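# Lean the plate upright in the wire stand

## Task

Put the plate upright in the wire stand so it tilts backward with its food side facing outward, and leave the robot out of contact with the plate at the end.

## Robot and tools

Robot: two arms, left_arm and right_arm, each ending in a five-finger hand (right_arm a right hand, left_arm its mirror-image left hand). Bases in the scene frame: left_arm at (+0.035, +0.237, 0) m, right_arm at (-0.037, -0.318, +0.045) m, both almost unrotated. A fixed post stands behind the arms. Scene frame: origin at table height midway between the nominal bases, +z up, +x out over the table, left_arm on the +y side. Image left/right does not match arm names.

Hand point: a point 0.05 m in front of the palm and 0.15 m out from the wrist face. Its +z runs along the straight fingers, +y out of the palm, +x across the palm away from the thumb on the right hand (toward the thumb on the left hand). Straight fingertips sit about 0.06 to 0.07 m past the point along +z and 0.06 m behind it along -y. A wrist bracket on the little-finger side can strike things.

The 28-number row (every number in [-1, 1], always all 28 even if one arm moves): left_arm dx, dy, dz, rx, ry, rz; left hand little, ring, middle, index, thumb_bend, thumb_turn, force_limit, speed; then right_arm dx, dy, dz, rx, ry, rz; right hand the same eight. Pose numbers are offsets, not poses: they are measured in that arm's own base axes from the arm's Hand target as it stood when the action (or move) began; rotation is a rotation vector (rx, ry, rz) about the Hand target position. Scale: 1.0 = 0.6 m or 180 degrees. Sending 0 for all six asks nothing new of that arm. Orientation is clipped to within 40 degrees of the measured one per step.

Hand numbers are absolute targets, not offsets. Fingers and thumb_bend: +1 straight/open, -1 curled/closed. thumb_turn: +1 beside the palm, -1 across in front of it. force_limit: -1 about 0 N to +1 about 10 N at the fingertip (15 N for the two thumb motors). speed: near zero at -1, full at +0.48 and above (a full stroke then takes 0.49 s); use -0.94 or below for a gentle grip. There is no 'no change' value: to keep a hand as is, resend the last eight numbers actually executed for it (or, if none yet, its hand_measured six plus hand_force_limit and hand_speed). A motor only starts when its target changes by 0.002 or more; to squeeze harder raise force_limit and send a more-closed target; to loosen send a more-open target than hand_measured. Thumb turned in and fingers closed wrap objects roughly 0.035 to 0.065 m thick; thumb tip against index pad can pinch light items up to about 0.08 m.

Tools:
- execute_actions(actions, cameras): actions is a list of actions, each a table of up to 15 rows (one per 1/30 s step); a short table repeats its last row to step 15. Every row of one action is counted from that action's start pose. Images come only with an empty list or when cameras names them.
- move(target, speed, blend, blocking, cameras): target is one 28-number row or up to 15 rows; each arm's offsets in every row count from the same starting Hand target, not from the previous row. Straight-line path, shorter way round; all limited to 10 s total. speed in m/s, 0.002 to 4.3, default 0.25 (turn rate twice that in rad/s), one value or one per target. blend in m, rounds corners; 0 stops at each. blocking=false returns after about 0.5 s while it runs. Moves do not avoid obstacles or the other arm; faster moves lag more and hit harder.
- wait(seconds, cameras): 0 to 3600 s, lets the scene run; returns early if a running move ends.
- stop(cameras): brakes a running move.
- zoom_image(camera, region): camera is cam_high, cam_left_wrist or cam_right_wrist; region [x0, y0, x1, y1] in pixels of its latest image, at most 504 by 504.
- show_instructions(): shows the reference pages.
- finished_scene(scene): ends the scene for good; scene is 1 or omitted.

Results: end_effector_position (m) and end_effector_quat_wxyz per arm in its own base frame; Hand target (the next offsets start here); joint positions, velocities (may read 'within noise') and torques; hand_measured, hand_stopped_by (moving, target, force, stalled, fault) and hand_load_n (positive when pushed open; a lost grip shows as load near 0), each in hand-number order; move adds a 'move:' line with the ending (done, off_target, moving, held, fault) and limits (paced = pose clipped, held = steps withheld). Readings can be a few cm off; arms often rest 1 to 3 cm (up to 5) below target from friction and weight, not necessarily a contact. A resting short arm can be re-asked by an execute_actions call with zero offsets, or sent the gap as an offset. To stop pressing on something, command past back the hand point.

Cameras: cam_high, cam_left_wrist, cam_right_wrist, each 896x504.

Avoid: dropping the plate even a few cm (crockery falling fails the scene), anything leaving the table, releasing while it moves, fast or hard contacts, hitting the post or table, arms or hands touching each other, closing a hand on the other hand, overloading fingers, and long stretched or pushing holds that overheat motors (MOTOR HOT warning; at 100 °C the arm goes limp for 30 to 60 s). Objects may be nudged occasionally. The plate must stay put after the hands let go and move clear.

Each tool is called after ">>>" in YAML: its name, and indented under it one key for each argument.

Reference images:

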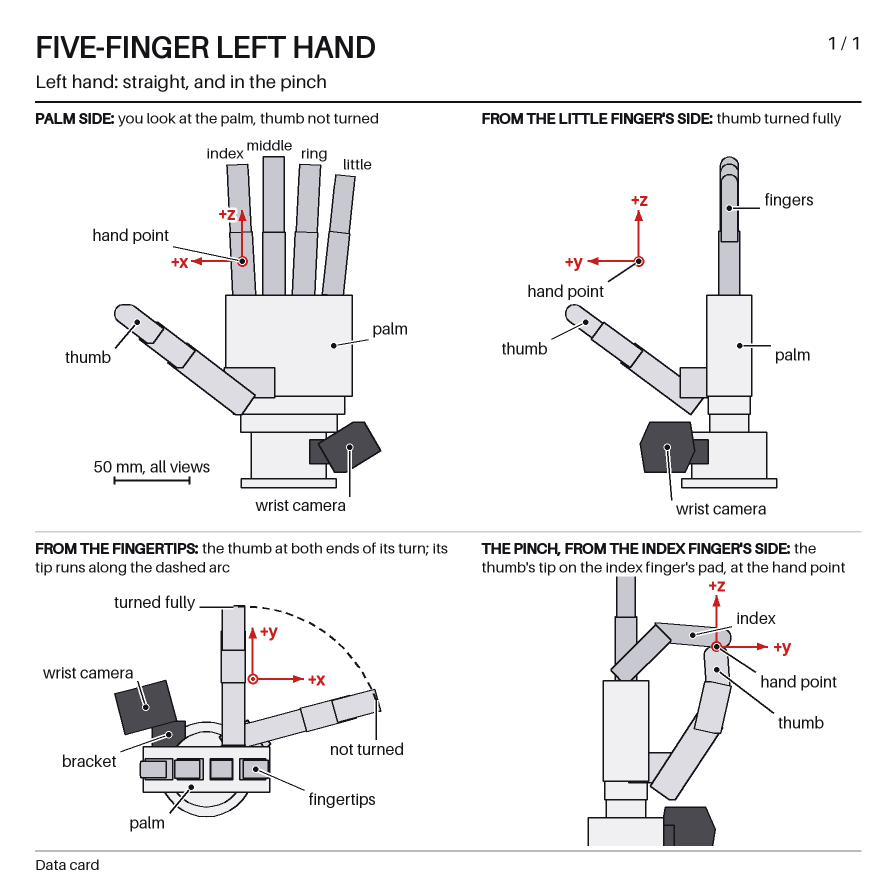

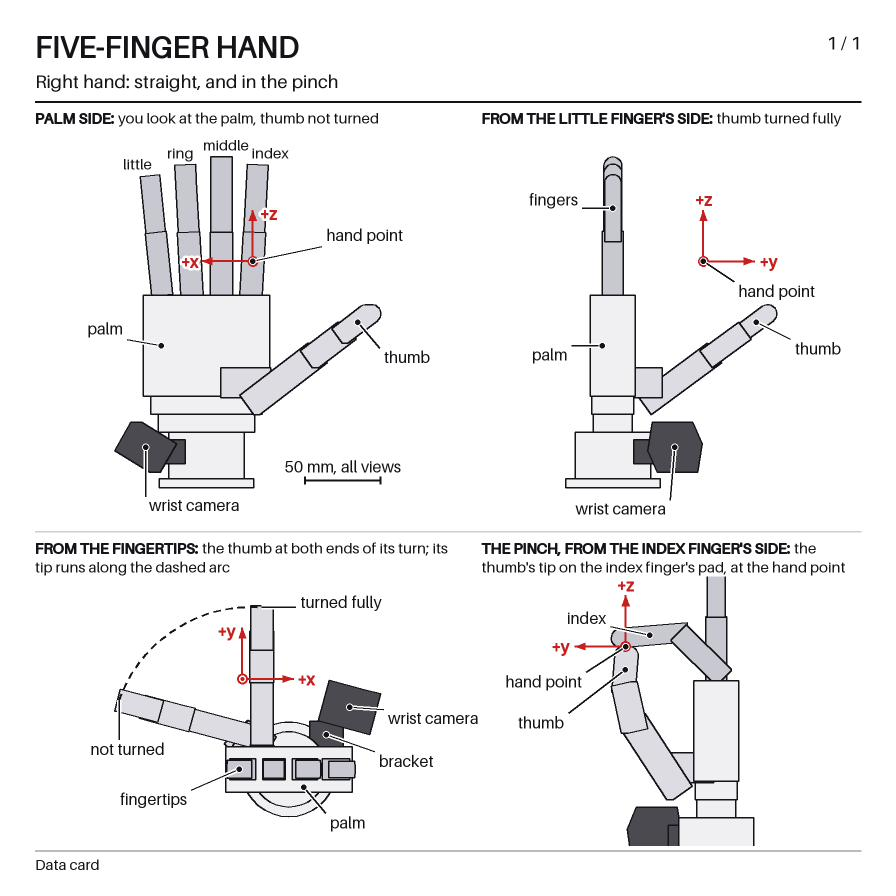

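## Session

>>> execute_actions:
  actions: []

Scene clock: 0.00 s.
left_arm: end_effector_position=(+0.3249, +0.0671, +0.2098) hand_measured=(+1.000, +1.000, +1.000, +1.000, +1.000, +1.000) hand_load_n=(+0.0, +0.0, +0.0, +0.0, +0.0, +0.0) hand_stopped_by=(target, target, target, target, target, target) hand_force_limit=0.00 hand_speed=-0.80 end_effector_quat_wxyz=(-0.158, +0.943, -0.293, +0.002) | right_arm: end_effector_position=(+0.4998, +0.1131, +0.1270) hand_measured=(+1.000, +1.000, +1.000, +1.000, +1.000, +1.000) hand_load_n=(+0.0, +0.0, +0.0, +0.0, +0.0, +0.0) hand_stopped_by=(target, target, target, target, target, target) hand_force_limit=0.00 hand_speed=-0.80 end_effector_quat_wxyz=(+0.033, +0.036, +0.997, +0.056)
Joint positions: left_arm=[0.231 1.147 1.106 -1.36 -0.27 -0.714] | right_arm=[0.077 1.561 1.226 -1.157 -0.104 1.724]
Joint velocities: within noise
Joint torques (N m): no reading
Heat: left arm: hottest wrist roll 33 °C; right arm: hottest shoulder 32 °C.
Hand target: left_arm +0.3307, +0.0685, +0.2171; -0.163, +0.942, -0.292, +0.010 | right_arm +0.5086, +0.1138, +0.1375; +0.046, +0.035, +0.997, +0.057

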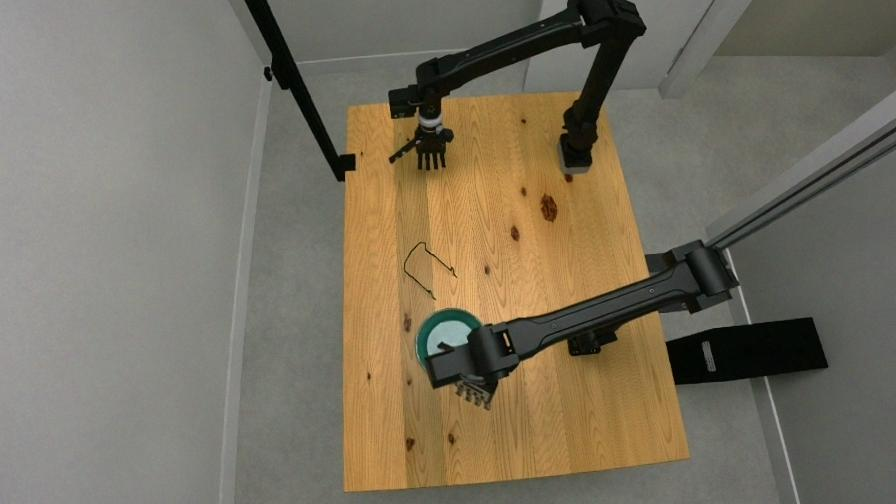

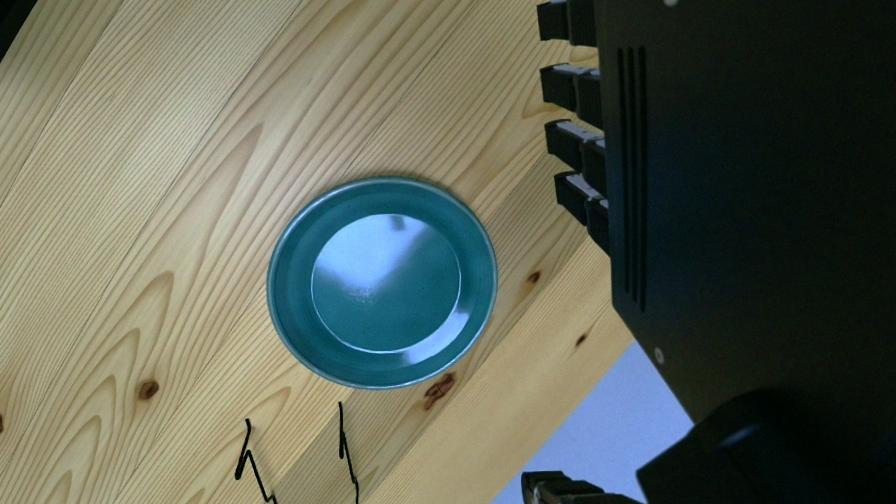

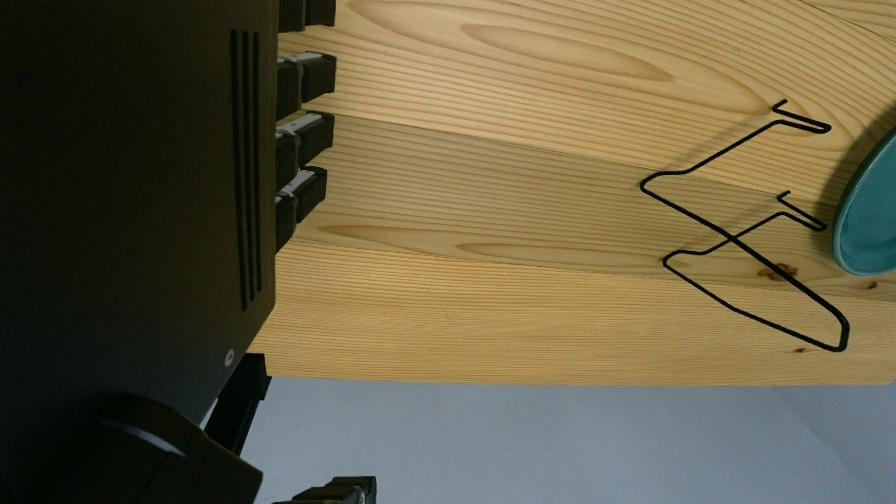

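>>> zoom_image:
  camera: "cam_high"
  region: [340, 210, 560, 410]

>>> zoom_image:
  camera: "cam_right_wrist"
  region: [600, 60, 896, 360]

>>> zoom_image:
  camera: "cam_left_wrist"
  region: [150, 150, 550, 504]

Scaled by 2.291 from the camera's image (finer frame: 1280x720).

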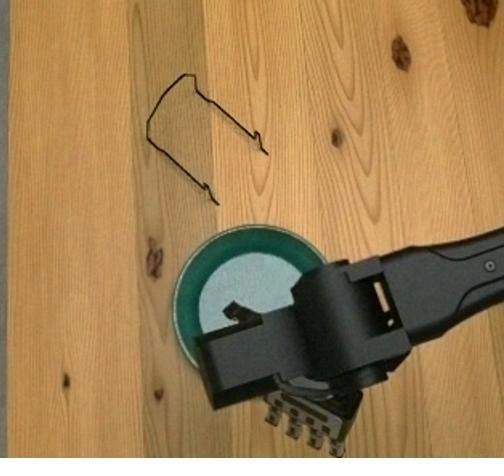

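Scaled by 1.680 from the camera's image (finer frame: 1280x720).

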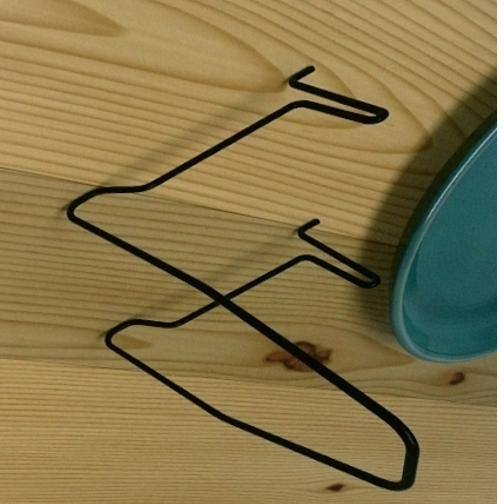

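Scaled by 1.260 from the camera's image (finer frame: 1280x720).

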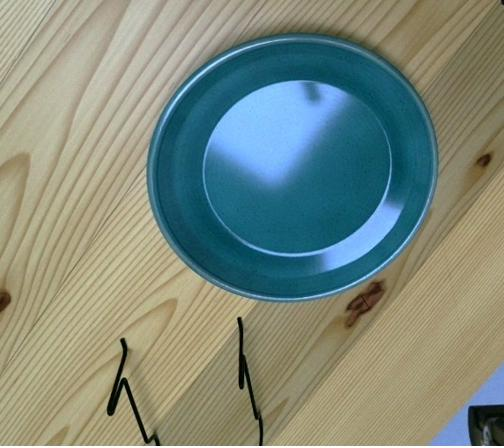

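>>> move:
  target: [-0.027,0.074,0.138,-0.072,0.081,-0.306,1,1,1,1,1,1,0,-0.8,0,0,0,0,0,0,1,1,1,1,1,1,0,-0.8]
  cameras: ["all"]

Scene clock: 163.63 s.
left_arm: end_effector_position=(+0.3075, +0.1066, +0.2864) hand_measured=(+1.000, +1.000, +1.000, +1.000, +1.000, +1.000) hand_load_n=(+0.0, +0.0, +0.0, +0.0, +0.0, +0.0) hand_stopped_by=(target, target, target, target, target, target) hand_force_limit=0.00 hand_speed=-0.80 end_effector_quat_wxyz=(-0.004, +0.710, -0.704, +0.001) | right_arm: end_effector_position=(+0.4998, +0.1131, +0.1270) hand_measured=(+1.000, +1.000, +1.000, +1.000, +1.000, +1.000) hand_load_n=(+0.5, +0.0, +0.0, +0.0, +0.0, +0.0) hand_stopped_by=(target, target, target, target, target, target) hand_force_limit=0.00 hand_speed=-0.80 end_effector_quat_wxyz=(+0.033, +0.036, +0.997, +0.056)
Joint positions: left_arm=[0.359 1.364 1.469 -1.668 -0.002 0.351] | right_arm=[0.077 1.561 1.226 -1.157 -0.104 1.724]
Joint torques (N m): left_arm=[2.02 -9 11.73 -0.01 0.14 0.21] | right_arm=[-0.56 -11.87 9.52 0.75 -0.11 -0.09]
Heat: left arm: hottest elbow 40 °C; right arm: hottest elbow 38 °C.
Hand target: left_arm +0.3146, +0.1129, +0.2998; +0.000, +0.707, -0.707, +0.000 | right_arm +0.5086, +0.1138, +0.1375; +0.046, +0.035, +0.997, +0.057
Off the commanded pose: left_arm 0.016 m, 1 deg | right_arm 0.014 m, 1 deg.
joint sent to its limit (left arm) — joint 4 (wrist pitch), lower limit. The joint targets still meet the commanded pose.
move: off_target (left_arm)

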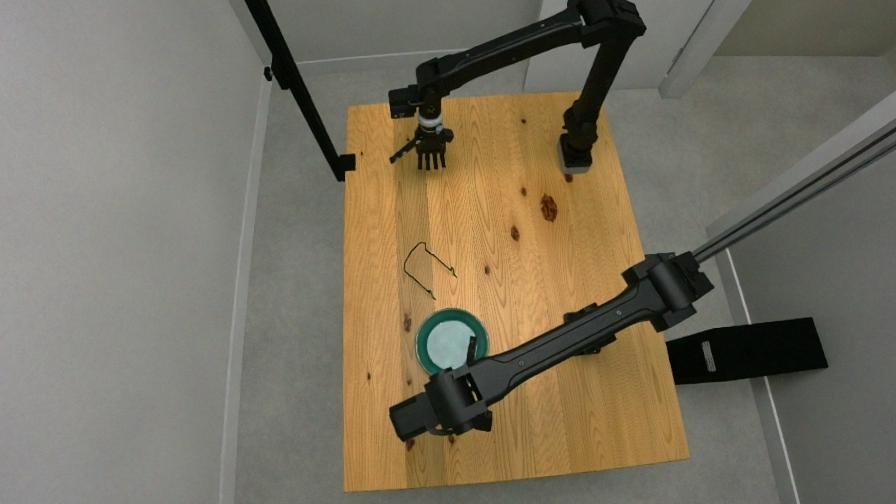

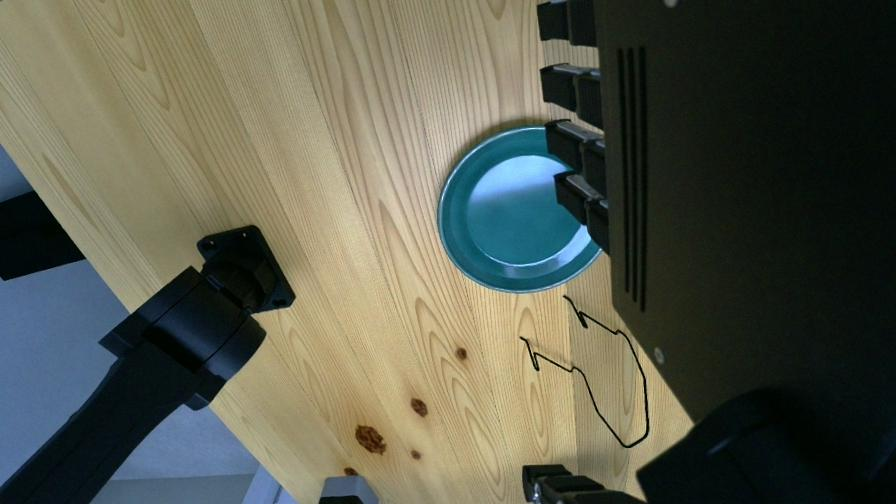

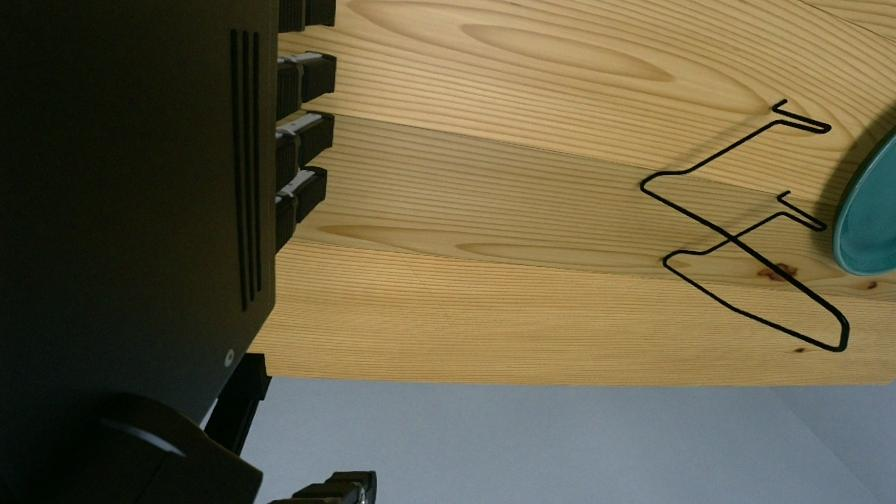

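>>> zoom_image:
  camera: "cam_left_wrist"
  region: [490, 270, 690, 470]

Scaled by 2.520 from the camera's image (finer frame: 1280x720).

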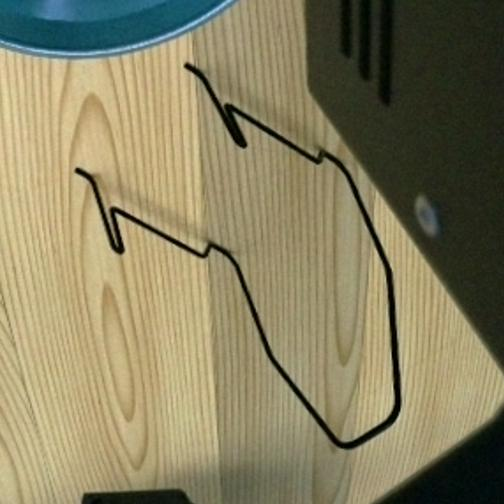

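>>> move:
  target: [0.017,-0.317,-0.2,-0.169,-0.362,-0.241,1,1,1,1,1,1,0,-0.8,0,0,0,0,0,0,1,1,1,1,1,1,0,-0.8]
  cameras: ["cam_high","cam_left_wrist"]

Scene clock: 260.57 s.
left_arm: end_effector_position=(+0.3262, -0.0736, +0.1797) hand_measured=(+1.000, +1.000, +1.000, +1.000, +1.000, +1.000) hand_load_n=(+0.0, +0.0, +0.0, +0.0, -0.5, +0.0) hand_stopped_by=(target, target, target, target, target, target) hand_force_limit=0.00 hand_speed=-0.80 end_effector_quat_wxyz=(+0.196, -0.283, +0.772, -0.535) | right_arm: end_effector_position=(+0.4998, +0.1131, +0.1270) hand_measured=(+1.000, +1.000, +1.000, +1.000, +1.000, +1.000) hand_load_n=(+0.0, +0.0, +0.0, +0.0, +0.0, +0.0) hand_stopped_by=(target, target, target, target, target, target) hand_force_limit=0.00 hand_speed=-0.80 end_effector_quat_wxyz=(+0.033, +0.036, +0.997, +0.056)
Joint positions: left_arm=[0.275 0.888 0.587 -0.434 1.02 0.657] | right_arm=[0.077 1.561 1.226 -1.157 -0.104 1.724]
Joint torques (N m): left_arm=[1.14 -3.84 8.02 2.45 0.68 -0.08] | right_arm=[-0.38 -12.28 9.55 0.65 -0.17 0.03]
Heat: left arm: hottest elbow 45 °C; right arm: hottest elbow 39 °C.
Hand target: left_arm +0.3247, -0.0773, +0.1799; +0.196, -0.281, +0.770, -0.539 | right_arm +0.5086, +0.1138, +0.1375; +0.046, +0.035, +0.997, +0.057
Off the commanded pose: left_arm 0.004 m, 1 deg | right_arm 0.014 m, 1 deg.
move: done

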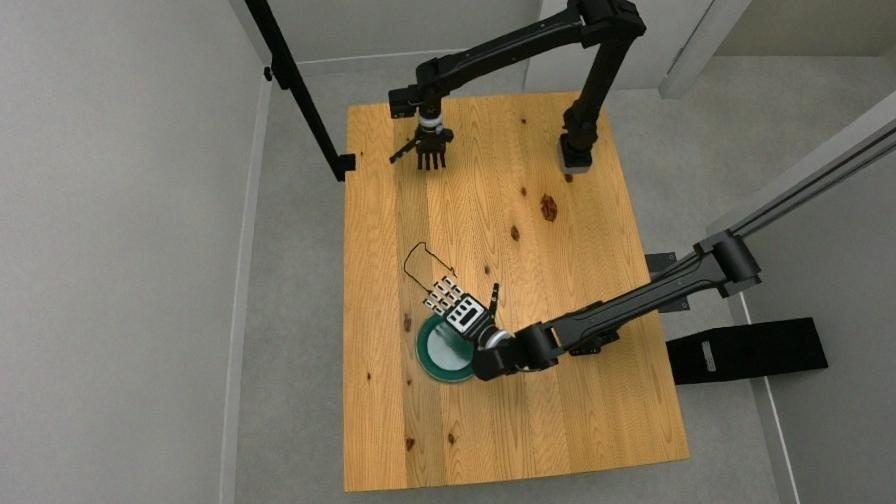

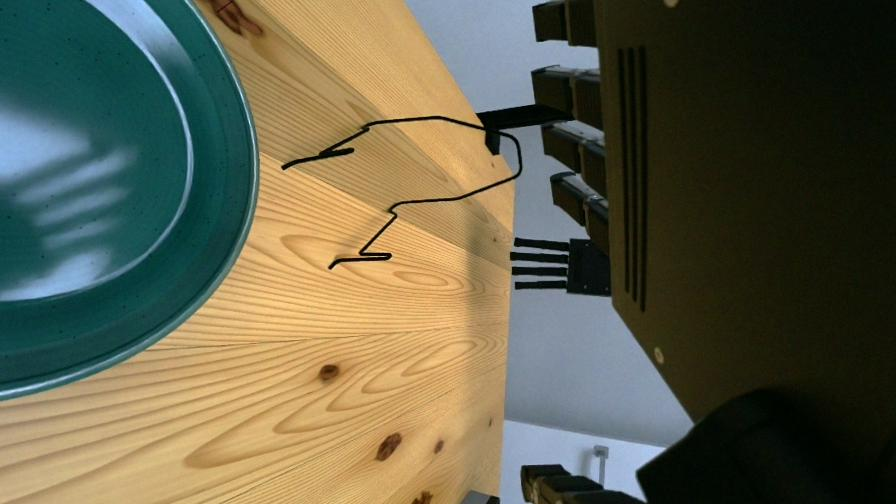

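>>> zoom_image:
  camera: "cam_left_wrist"
  region: [260, 90, 540, 290]

Scaled by 1.800 from the camera's image (finer frame: 1280x720).

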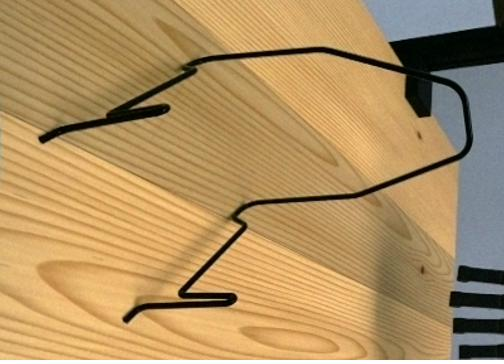

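>>> move:
  target: [0.267,0.095,0.08,0.169,0.362,0.241,1,1,1,1,1,1,0,-0.8,-0.283,0.149,-0.094,-0.377,-0.380,0.433,1,1,1,1,1,1,0,-0.8]
  cameras: ["all"]

Scene clock: 373.53 s.
left_arm: end_effector_position=(+0.4733, -0.0162, +0.2190) hand_measured=(+1.000, +1.000, +1.000, +1.000, +1.000, +1.000) hand_load_n=(+0.0, +0.0, +0.0, +0.0, +0.0, +0.0) hand_stopped_by=(target, target, target, target, target, target) hand_force_limit=0.00 hand_speed=-0.80 end_effector_quat_wxyz=(+0.008, +0.704, -0.710, -0.005) | right_arm: end_effector_position=(+0.3405, +0.2008, +0.0820) hand_measured=(+1.000, +1.000, +1.000, +1.000, +1.000, +1.000) hand_load_n=(+0.0, +0.0, +0.0, +0.0, +0.0, -0.5) hand_stopped_by=(target, target, target, target, target, target) hand_force_limit=0.00 hand_speed=-0.80 end_effector_quat_wxyz=(-0.489, +0.584, -0.499, +0.412)
Joint positions: left_arm=[0.029 1.753 1.74 -1.578 0.004 0.037] | right_arm=[0.699 1.137 0.187 0.738 0.525 0.115]
Joint torques (N m): left_arm=[0.85 -14.45 11.62 -0.02 -0.14 -0.11] | right_arm=[-0.03 -2.43 5.7 3.1 -0.03 -0.1]
Heat: left arm: hottest elbow 40 °C; right arm: hottest elbow 40 °C.
Hand target: left_arm +0.4848, -0.0204, +0.2279; +0.000, +0.707, -0.707, +0.000 | right_arm +0.3387, +0.2031, +0.0812; -0.492, +0.587, -0.493, +0.412
Off the commanded pose: left_arm 0.015 m, 1 deg | right_arm 0.003 m, 1 deg.
move: off_target (left_arm)

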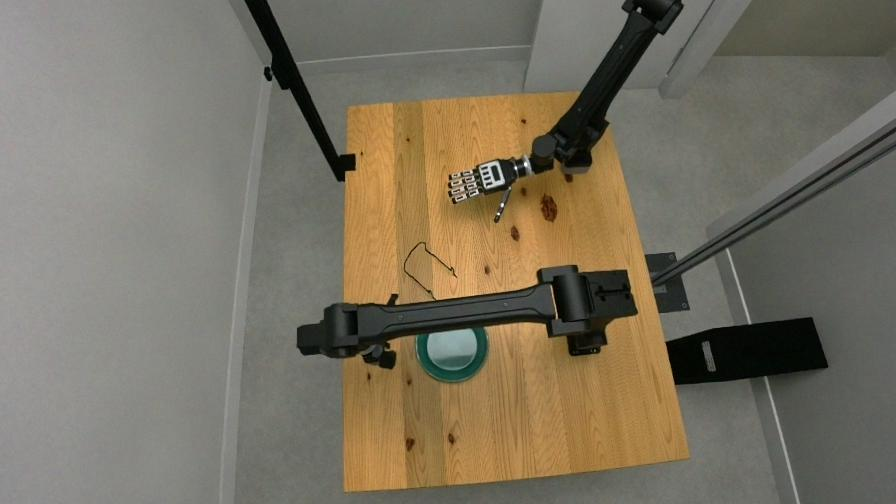

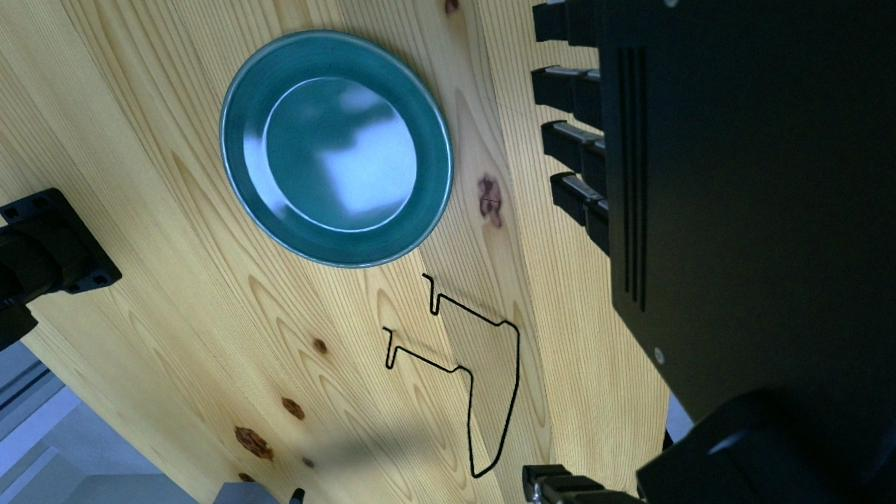

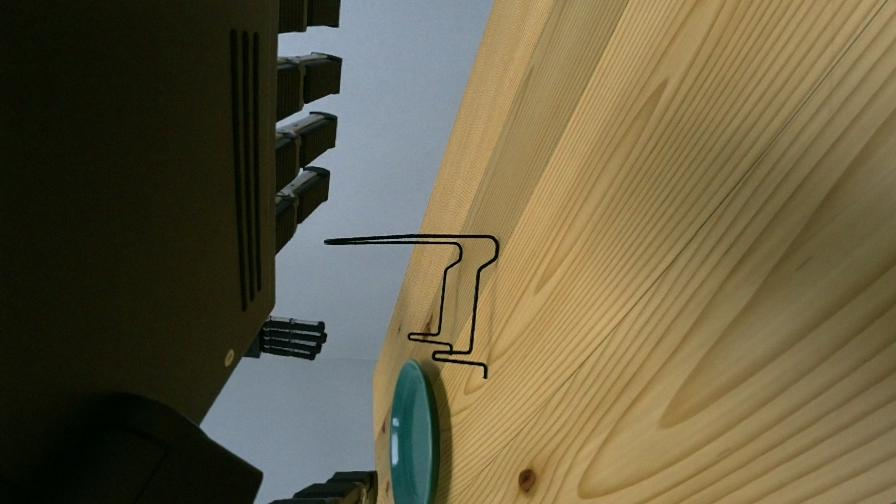

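Perfect side profile view.

>>> zoom_image:
  camera: "cam_right_wrist"
  region: [300, 210, 560, 504]

>>> zoom_image:
  camera: "cam_left_wrist"
  region: [200, 10, 560, 300]

Scaled by 1.714 from the camera's image (finer frame: 1280x720).

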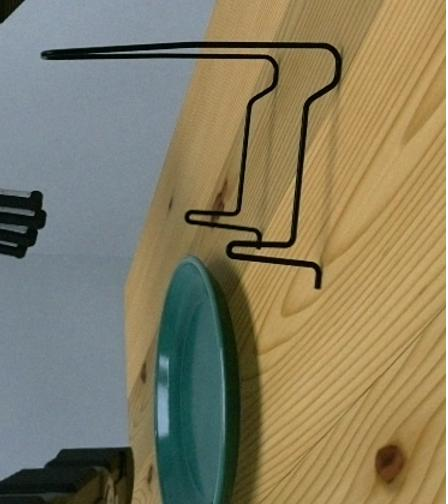

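Scaled by 1.400 from the camera's image (finer frame: 1280x720).

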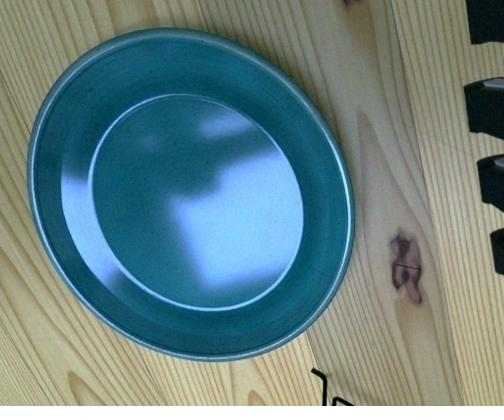

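>>> zoom_image:
  camera: "cam_right_wrist"
  region: [370, 340, 490, 504]

Scaled by 3.073 from the camera's image (finer frame: 1280x720).

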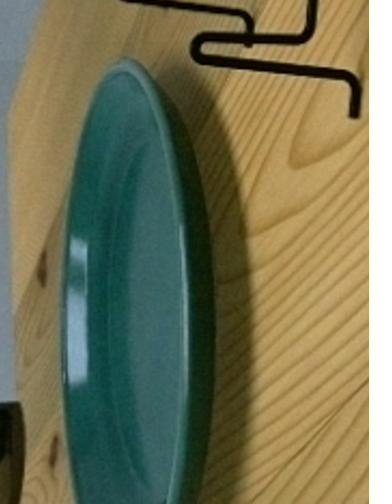

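>>> move:
  target: [0.059,0.007,-0.18,0,-0.044,0,-1,-1,0,0,1,-1,0,-0.2,0,0,0,0,0,0,1,1,1,1,1,1,0,-0.8]
  cameras: ["all"]

Scene clock: 557.30 s.
left_arm: end_effector_position=(+0.5176, -0.0149, +0.1237) hand_measured=(-1.000, -1.000, +0.000, +0.000, +1.000, -1.000) hand_load_n=(+0.0, +0.0, +0.0, +0.0, +0.0, +0.0) hand_stopped_by=(target, target, target, target, target, target) hand_force_limit=0.00 hand_speed=-0.20 end_effector_quat_wxyz=(-0.047, +0.703, -0.708, +0.047) | right_arm: end_effector_position=(+0.3404, +0.2008, +0.0819) hand_measured=(+1.000, +1.000, +1.000, +1.000, +1.000, +1.000) hand_load_n=(+0.0, +0.0, +0.0, +0.0, +0.0, +0.0) hand_stopped_by=(target, target, target, target, target, target) hand_force_limit=0.00 hand_speed=-0.80 end_effector_quat_wxyz=(-0.489, +0.585, -0.499, +0.412)
Joint positions: left_arm=[0.029 1.789 1.557 -1.205 0.004 0.036] | right_arm=[0.699 1.137 0.187 0.738 0.525 0.114]
Joint torques (N m): left_arm=[1.38 -15.85 7.91 1.18 -0.04 -0.01] | right_arm=[-0.44 -3.31 5.83 3.18 -0.06 -0.07]
Heat: left arm: hottest elbow 45 °C; right arm: hottest elbow 36 °C.
Hand target: left_arm +0.5204, -0.0162, +0.1197; -0.049, +0.705, -0.706, +0.049 | right_arm +0.3387, +0.2031, +0.0811; -0.492, +0.587, -0.493, +0.412
Off the commanded pose: left_arm 0.005 m, 0 deg | right_arm 0.003 m, 1 deg.
move: done

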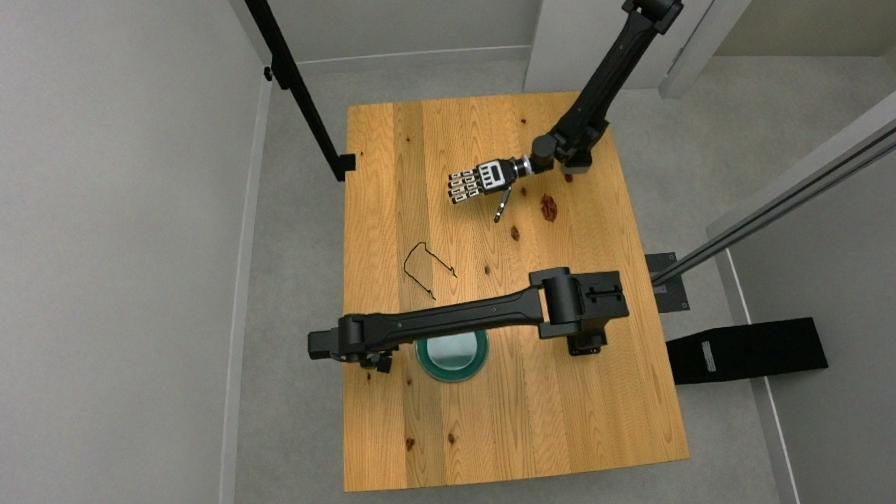

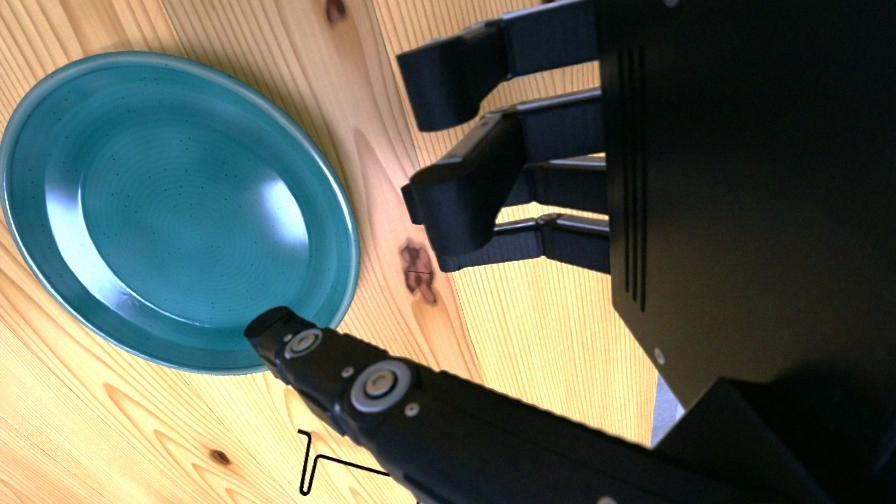

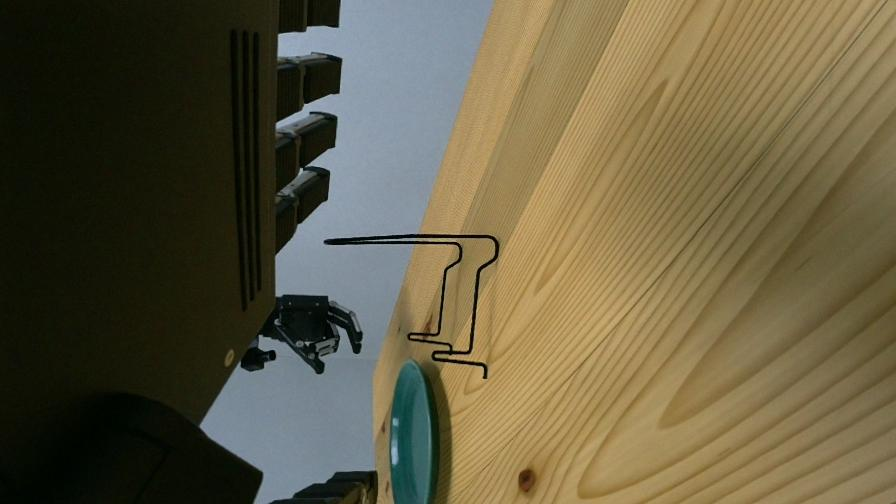

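>>> move:
  target: [-0.029,0.013,-0.098,0,0,0,0,0,0,0,1,-1,0,-0.2,0,0,0,0,0,0,1,1,1,1,1,1,0,-0.8]
  cameras: ["cam_left_wrist","cam_right_wrist"]

Scene clock: 589.73 s.
left_arm: end_effector_position=(+0.5001, -0.0127, +0.0649) hand_measured=(+0.000, +0.000, +0.000, +0.000, +1.000, -1.000) hand_load_n=(+0.0, +0.0, +0.0, +0.0, +0.0, +0.0) hand_stopped_by=(target, target, target, target, target, target) hand_force_limit=0.00 hand_speed=-0.20 end_effector_quat_wxyz=(-0.047, +0.705, -0.706, +0.047) | right_arm: end_effector_position=(+0.3404, +0.2008, +0.0819) hand_measured=(+1.000, +1.000, +1.000, +1.000, +1.000, +1.000) hand_load_n=(+0.0, +0.0, +0.0, +0.0, +0.0, +0.0) hand_stopped_by=(target, target, target, target, target, target) hand_force_limit=0.00 hand_speed=-0.80 end_effector_quat_wxyz=(-0.489, +0.585, -0.499, +0.412)
Joint positions: left_arm=[0.034 1.794 1.401 -1.046 0.004 0.036] | right_arm=[0.699 1.137 0.187 0.738 0.525 0.114]
Joint torques (N m): left_arm=[2.08 -15.5 7.57 1.2 0.05 0.13] | right_arm=[0.09 -3.78 6.23 3 -0.08 -0.03]
Heat: left arm: hottest elbow 43 °C; right arm: hottest elbow 36 °C.
Hand target: left_arm +0.5029, -0.0084, +0.0611; -0.049, +0.705, -0.706, +0.049 | right_arm +0.3387, +0.2031, +0.0811; -0.492, +0.587, -0.493, +0.412
Off the commanded pose: left_arm 0.007 m, 0 deg | right_arm 0.003 m, 1 deg.
move: done

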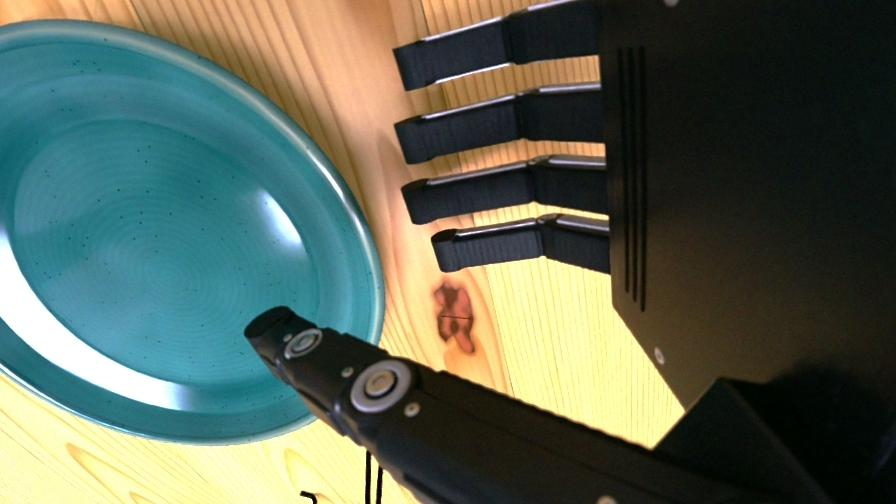

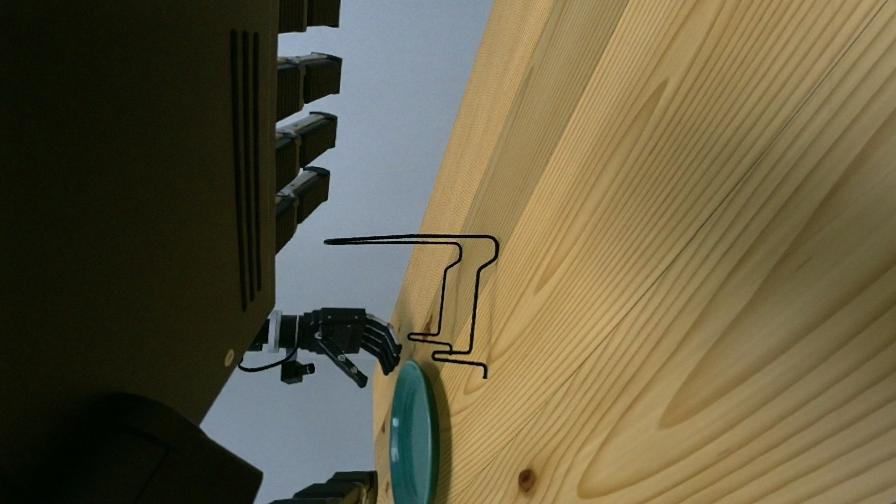

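>>> move:
  target: [0,-0.01,-0.04,0,0,0,0,0,0,0,1,-1,0,-0.2,0,0,0,0,0,0,1,1,1,1,1,1,0,-0.8]
  cameras: ["cam_left_wrist","cam_right_wrist"]
  speed: 0.08

Scene clock: 614.20 s.
left_arm: end_effector_position=(+0.5034, -0.0126, +0.0465) hand_measured=(+0.000, +0.000, +0.000, +0.000, +1.000, -1.000) hand_load_n=(+0.0, +0.0, +0.0, +0.0, +0.0, +0.0) hand_stopped_by=(target, target, target, target, target, target) hand_force_limit=0.00 hand_speed=-0.20 end_effector_quat_wxyz=(-0.052, +0.704, -0.706, +0.051) | right_arm: end_effector_position=(+0.3404, +0.2008, +0.0819) hand_measured=(+1.000, +1.000, +1.000, +1.000, +1.000, +1.000) hand_load_n=(+0.0, -0.5, +0.0, +0.0, +0.0, -0.5) hand_stopped_by=(target, target, target, target, target, target) hand_force_limit=0.00 hand_speed=-0.80 end_effector_quat_wxyz=(-0.489, +0.585, -0.499, +0.412)
Joint positions: left_arm=[0.034 1.811 1.375 -0.988 0.004 0.036] | right_arm=[0.699 1.137 0.187 0.738 0.525 0.114]
Joint torques (N m): left_arm=[1.26 -14.92 6.97 1.31 -0.01 0.01] | right_arm=[0.62 -2.96 6 3.08 0.03 -0.09]
Heat: left arm: hottest elbow 42 °C; right arm: hottest elbow 36 °C.
Hand target: left_arm +0.5029, -0.0144, +0.0370; -0.049, +0.705, -0.706, +0.049 | right_arm +0.3387, +0.2031, +0.0811; -0.492, +0.587, -0.493, +0.412
Off the commanded pose: left_arm 0.010 m, 0 deg | right_arm 0.003 m, 1 deg.
move: done

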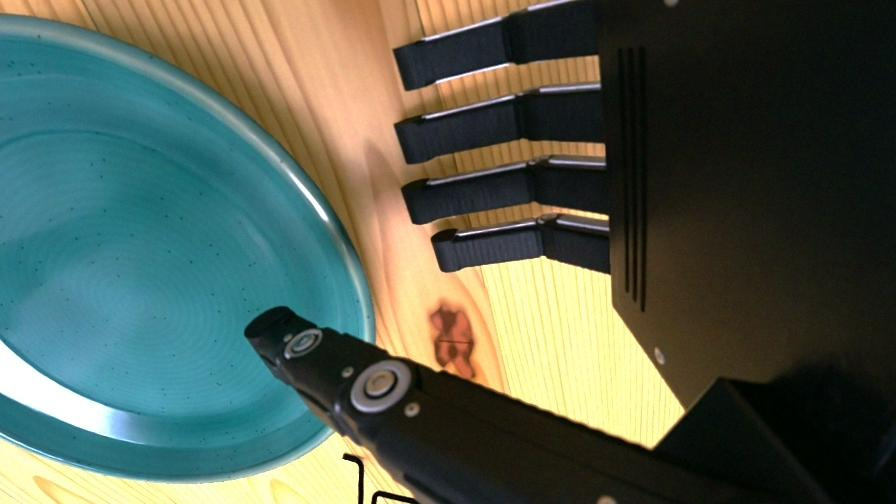

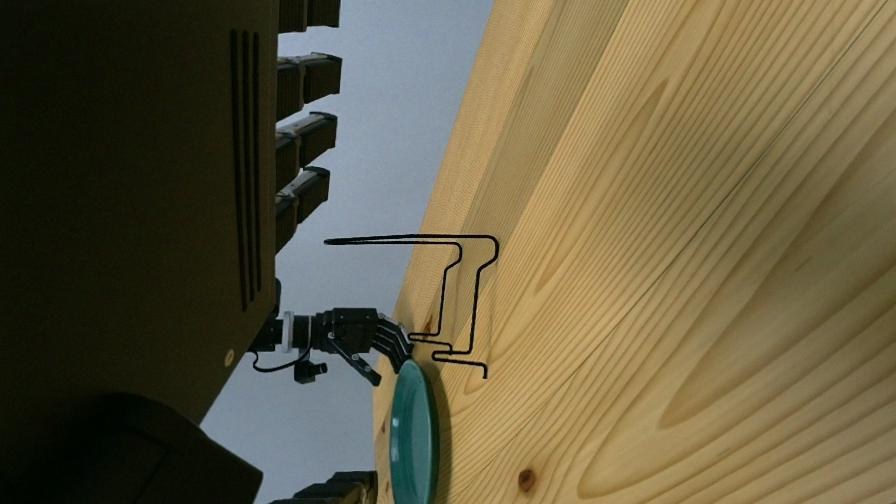

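>>> move:
  target: [0,0,-0.022,0,0,0,0,0,0,0,1,-1,0,-0.2,0,0,0,0,0,0,1,1,1,1,1,1,0,-0.8]
  cameras: ["cam_left_wrist"]
  speed: 0.05

>>> zoom_image:
  camera: "cam_left_wrist"
  region: [340, 0, 620, 400]

Scene clock: 626.17 s.
left_arm: end_effector_position=(+0.5059, -0.0125, +0.0408) hand_measured=(+0.000, +0.000, +0.000, +0.000, +1.000, -1.000) hand_load_n=(+0.0, +0.0, -3.0, +0.0, +0.0, +0.5) hand_stopped_by=(target, target, target, target, target, target) hand_force_limit=0.00 hand_speed=-0.20 end_effector_quat_wxyz=(-0.057, +0.704, -0.706, +0.056) | right_arm: end_effector_position=(+0.3404, +0.2008, +0.0819) hand_measured=(+1.000, +1.000, +1.000, +1.000, +1.000, +1.000) hand_load_n=(+0.0, +0.0, +0.0, +0.0, +0.0, +0.0) hand_stopped_by=(target, target, target, target, target, target) hand_force_limit=0.00 hand_speed=-0.80 end_effector_quat_wxyz=(-0.489, +0.585, -0.499, +0.412)
Joint positions: left_arm=[0.034 1.815 1.365 -0.961 0.004 0.036] | right_arm=[0.699 1.137 0.187 0.738 0.525 0.114]
Joint torques (N m): left_arm=[1.26 -14.1 6.49 1.44 -0.01 0.01] | right_arm=[0.91 -3.43 5.9 3.06 -0.06 -0.11]
Heat: left arm: hottest elbow 42 °C; right arm: hottest elbow 35 °C.
Hand target: left_arm +0.5030, -0.0144, +0.0239; -0.049, +0.705, -0.706, +0.049 | right_arm +0.3387, +0.2031, +0.0811; -0.492, +0.587, -0.493, +0.412
Off the commanded pose: left_arm 0.017 m, 1 deg | right_arm 0.003 m, 1 deg.
move: off_target (left_arm)

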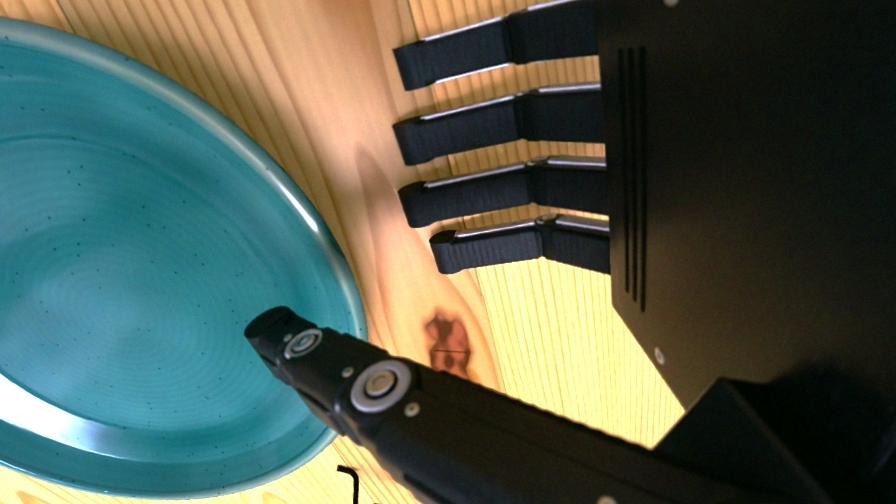

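Scaled by 1.260 from the camera's image (finer frame: 1280x720).

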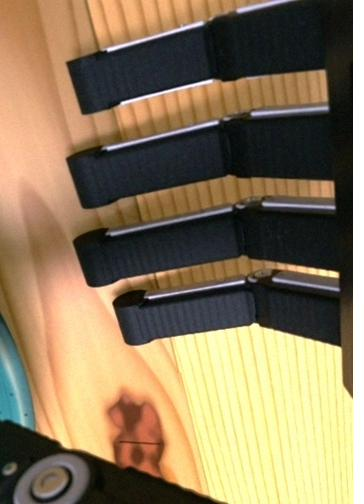

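>>> move:
  target:
    - [0,0,0.005,0,0,0,0,-0.1,-0.15,0,1,-1,0,-0.5,0,0,0,0,0,0,1,1,1,1,1,1,0,-0.8]
    - [-0.05,0,0.003,0,0,0,0,-0.1,-0.15,0,1,-1,0,-0.5,0,0,0,0,0,0,1,1,1,1,1,1,0,-0.8]
  cameras: ["cam_left_wrist","cam_right_wrist"]
  speed: 0.05

>>> zoom_image:
  camera: "cam_left_wrist"
  region: [340, 0, 620, 400]

Scene clock: 638.00 s.
left_arm: end_effector_position=(+0.4838, -0.0133, +0.0385) hand_measured=(+0.000, -0.100, -0.150, +0.000, +1.000, -1.000) hand_load_n=(+0.0, +0.0, +0.0, -2.0, +0.0, -0.5) hand_stopped_by=(target, target, target, target, target, target) hand_force_limit=0.00 hand_speed=-0.50 end_effector_quat_wxyz=(-0.060, +0.704, -0.705, +0.059) | right_arm: end_effector_position=(+0.3404, +0.2008, +0.0819) hand_measured=(+1.000, +1.000, +1.000, +1.000, +1.000, +1.000) hand_load_n=(+0.0, +0.0, +0.0, +0.0, +0.0, +0.0) hand_stopped_by=(target, target, target, target, target, target) hand_force_limit=0.00 hand_speed=-0.80 end_effector_quat_wxyz=(-0.489, +0.585, -0.499, +0.412)
Joint positions: left_arm=[0.034 1.76 1.279 -0.921 0.004 0.036] | right_arm=[0.699 1.137 0.187 0.738 0.525 0.114]
Joint torques (N m): left_arm=[1.73 -14.21 5.34 1.02 -0.03 0.05] | right_arm=[0.03 -2.73 5.79 3.11 0.03 -0.12]
Heat: left arm: hottest elbow 41 °C; right arm: hottest elbow 35 °C.
Hand target: left_arm +0.4729, -0.0144, +0.0256; -0.049, +0.705, -0.706, +0.049 | right_arm +0.3387, +0.2031, +0.0811; -0.492, +0.587, -0.493, +0.412
Off the commanded pose: left_arm 0.017 m, 2 deg | right_arm 0.003 m, 1 deg.
move: off_target (left_arm)

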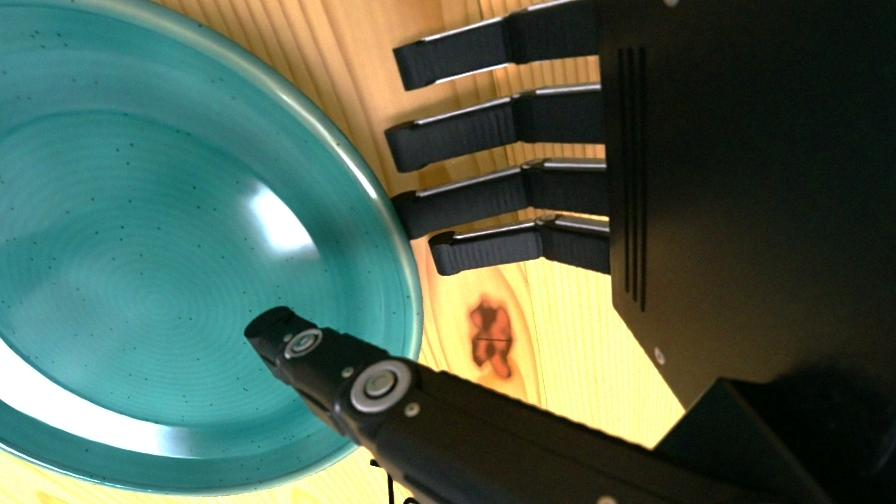

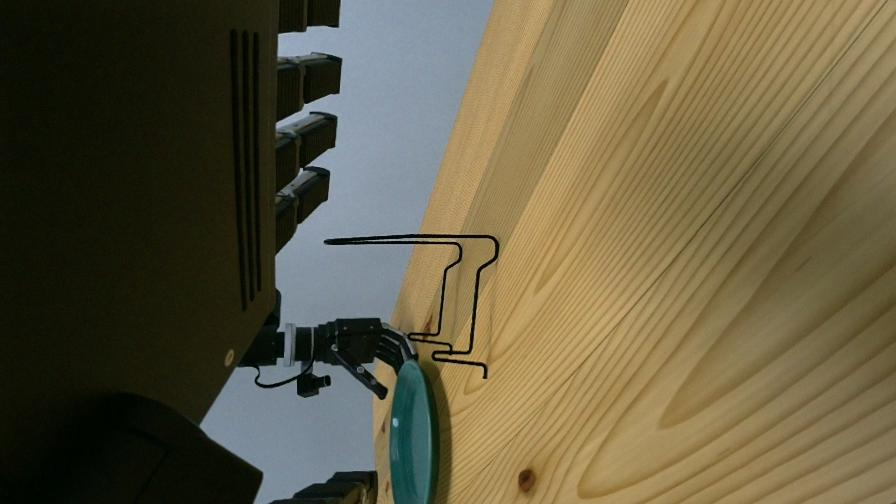

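Scaled by 1.260 from the camera's image (finer frame: 1280x720).

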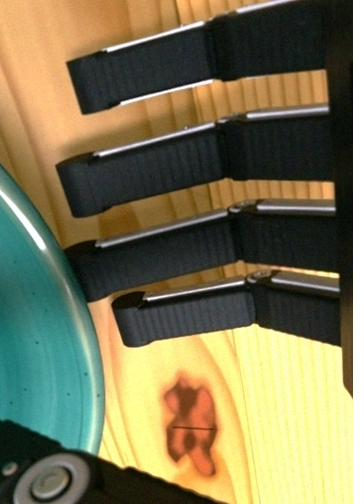

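>>> zoom_image:
  camera: "cam_left_wrist"
  region: [360, 150, 480, 290]

Scaled by 3.600 from the camera's image (finer frame: 1280x720).

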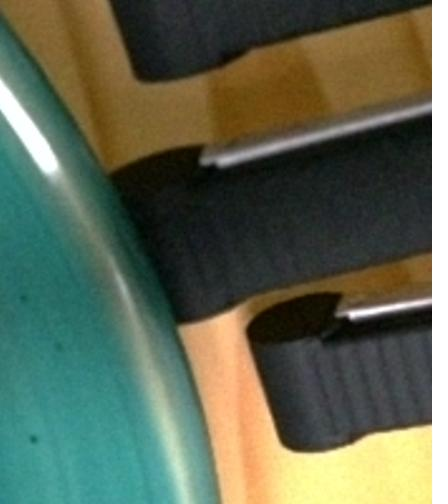

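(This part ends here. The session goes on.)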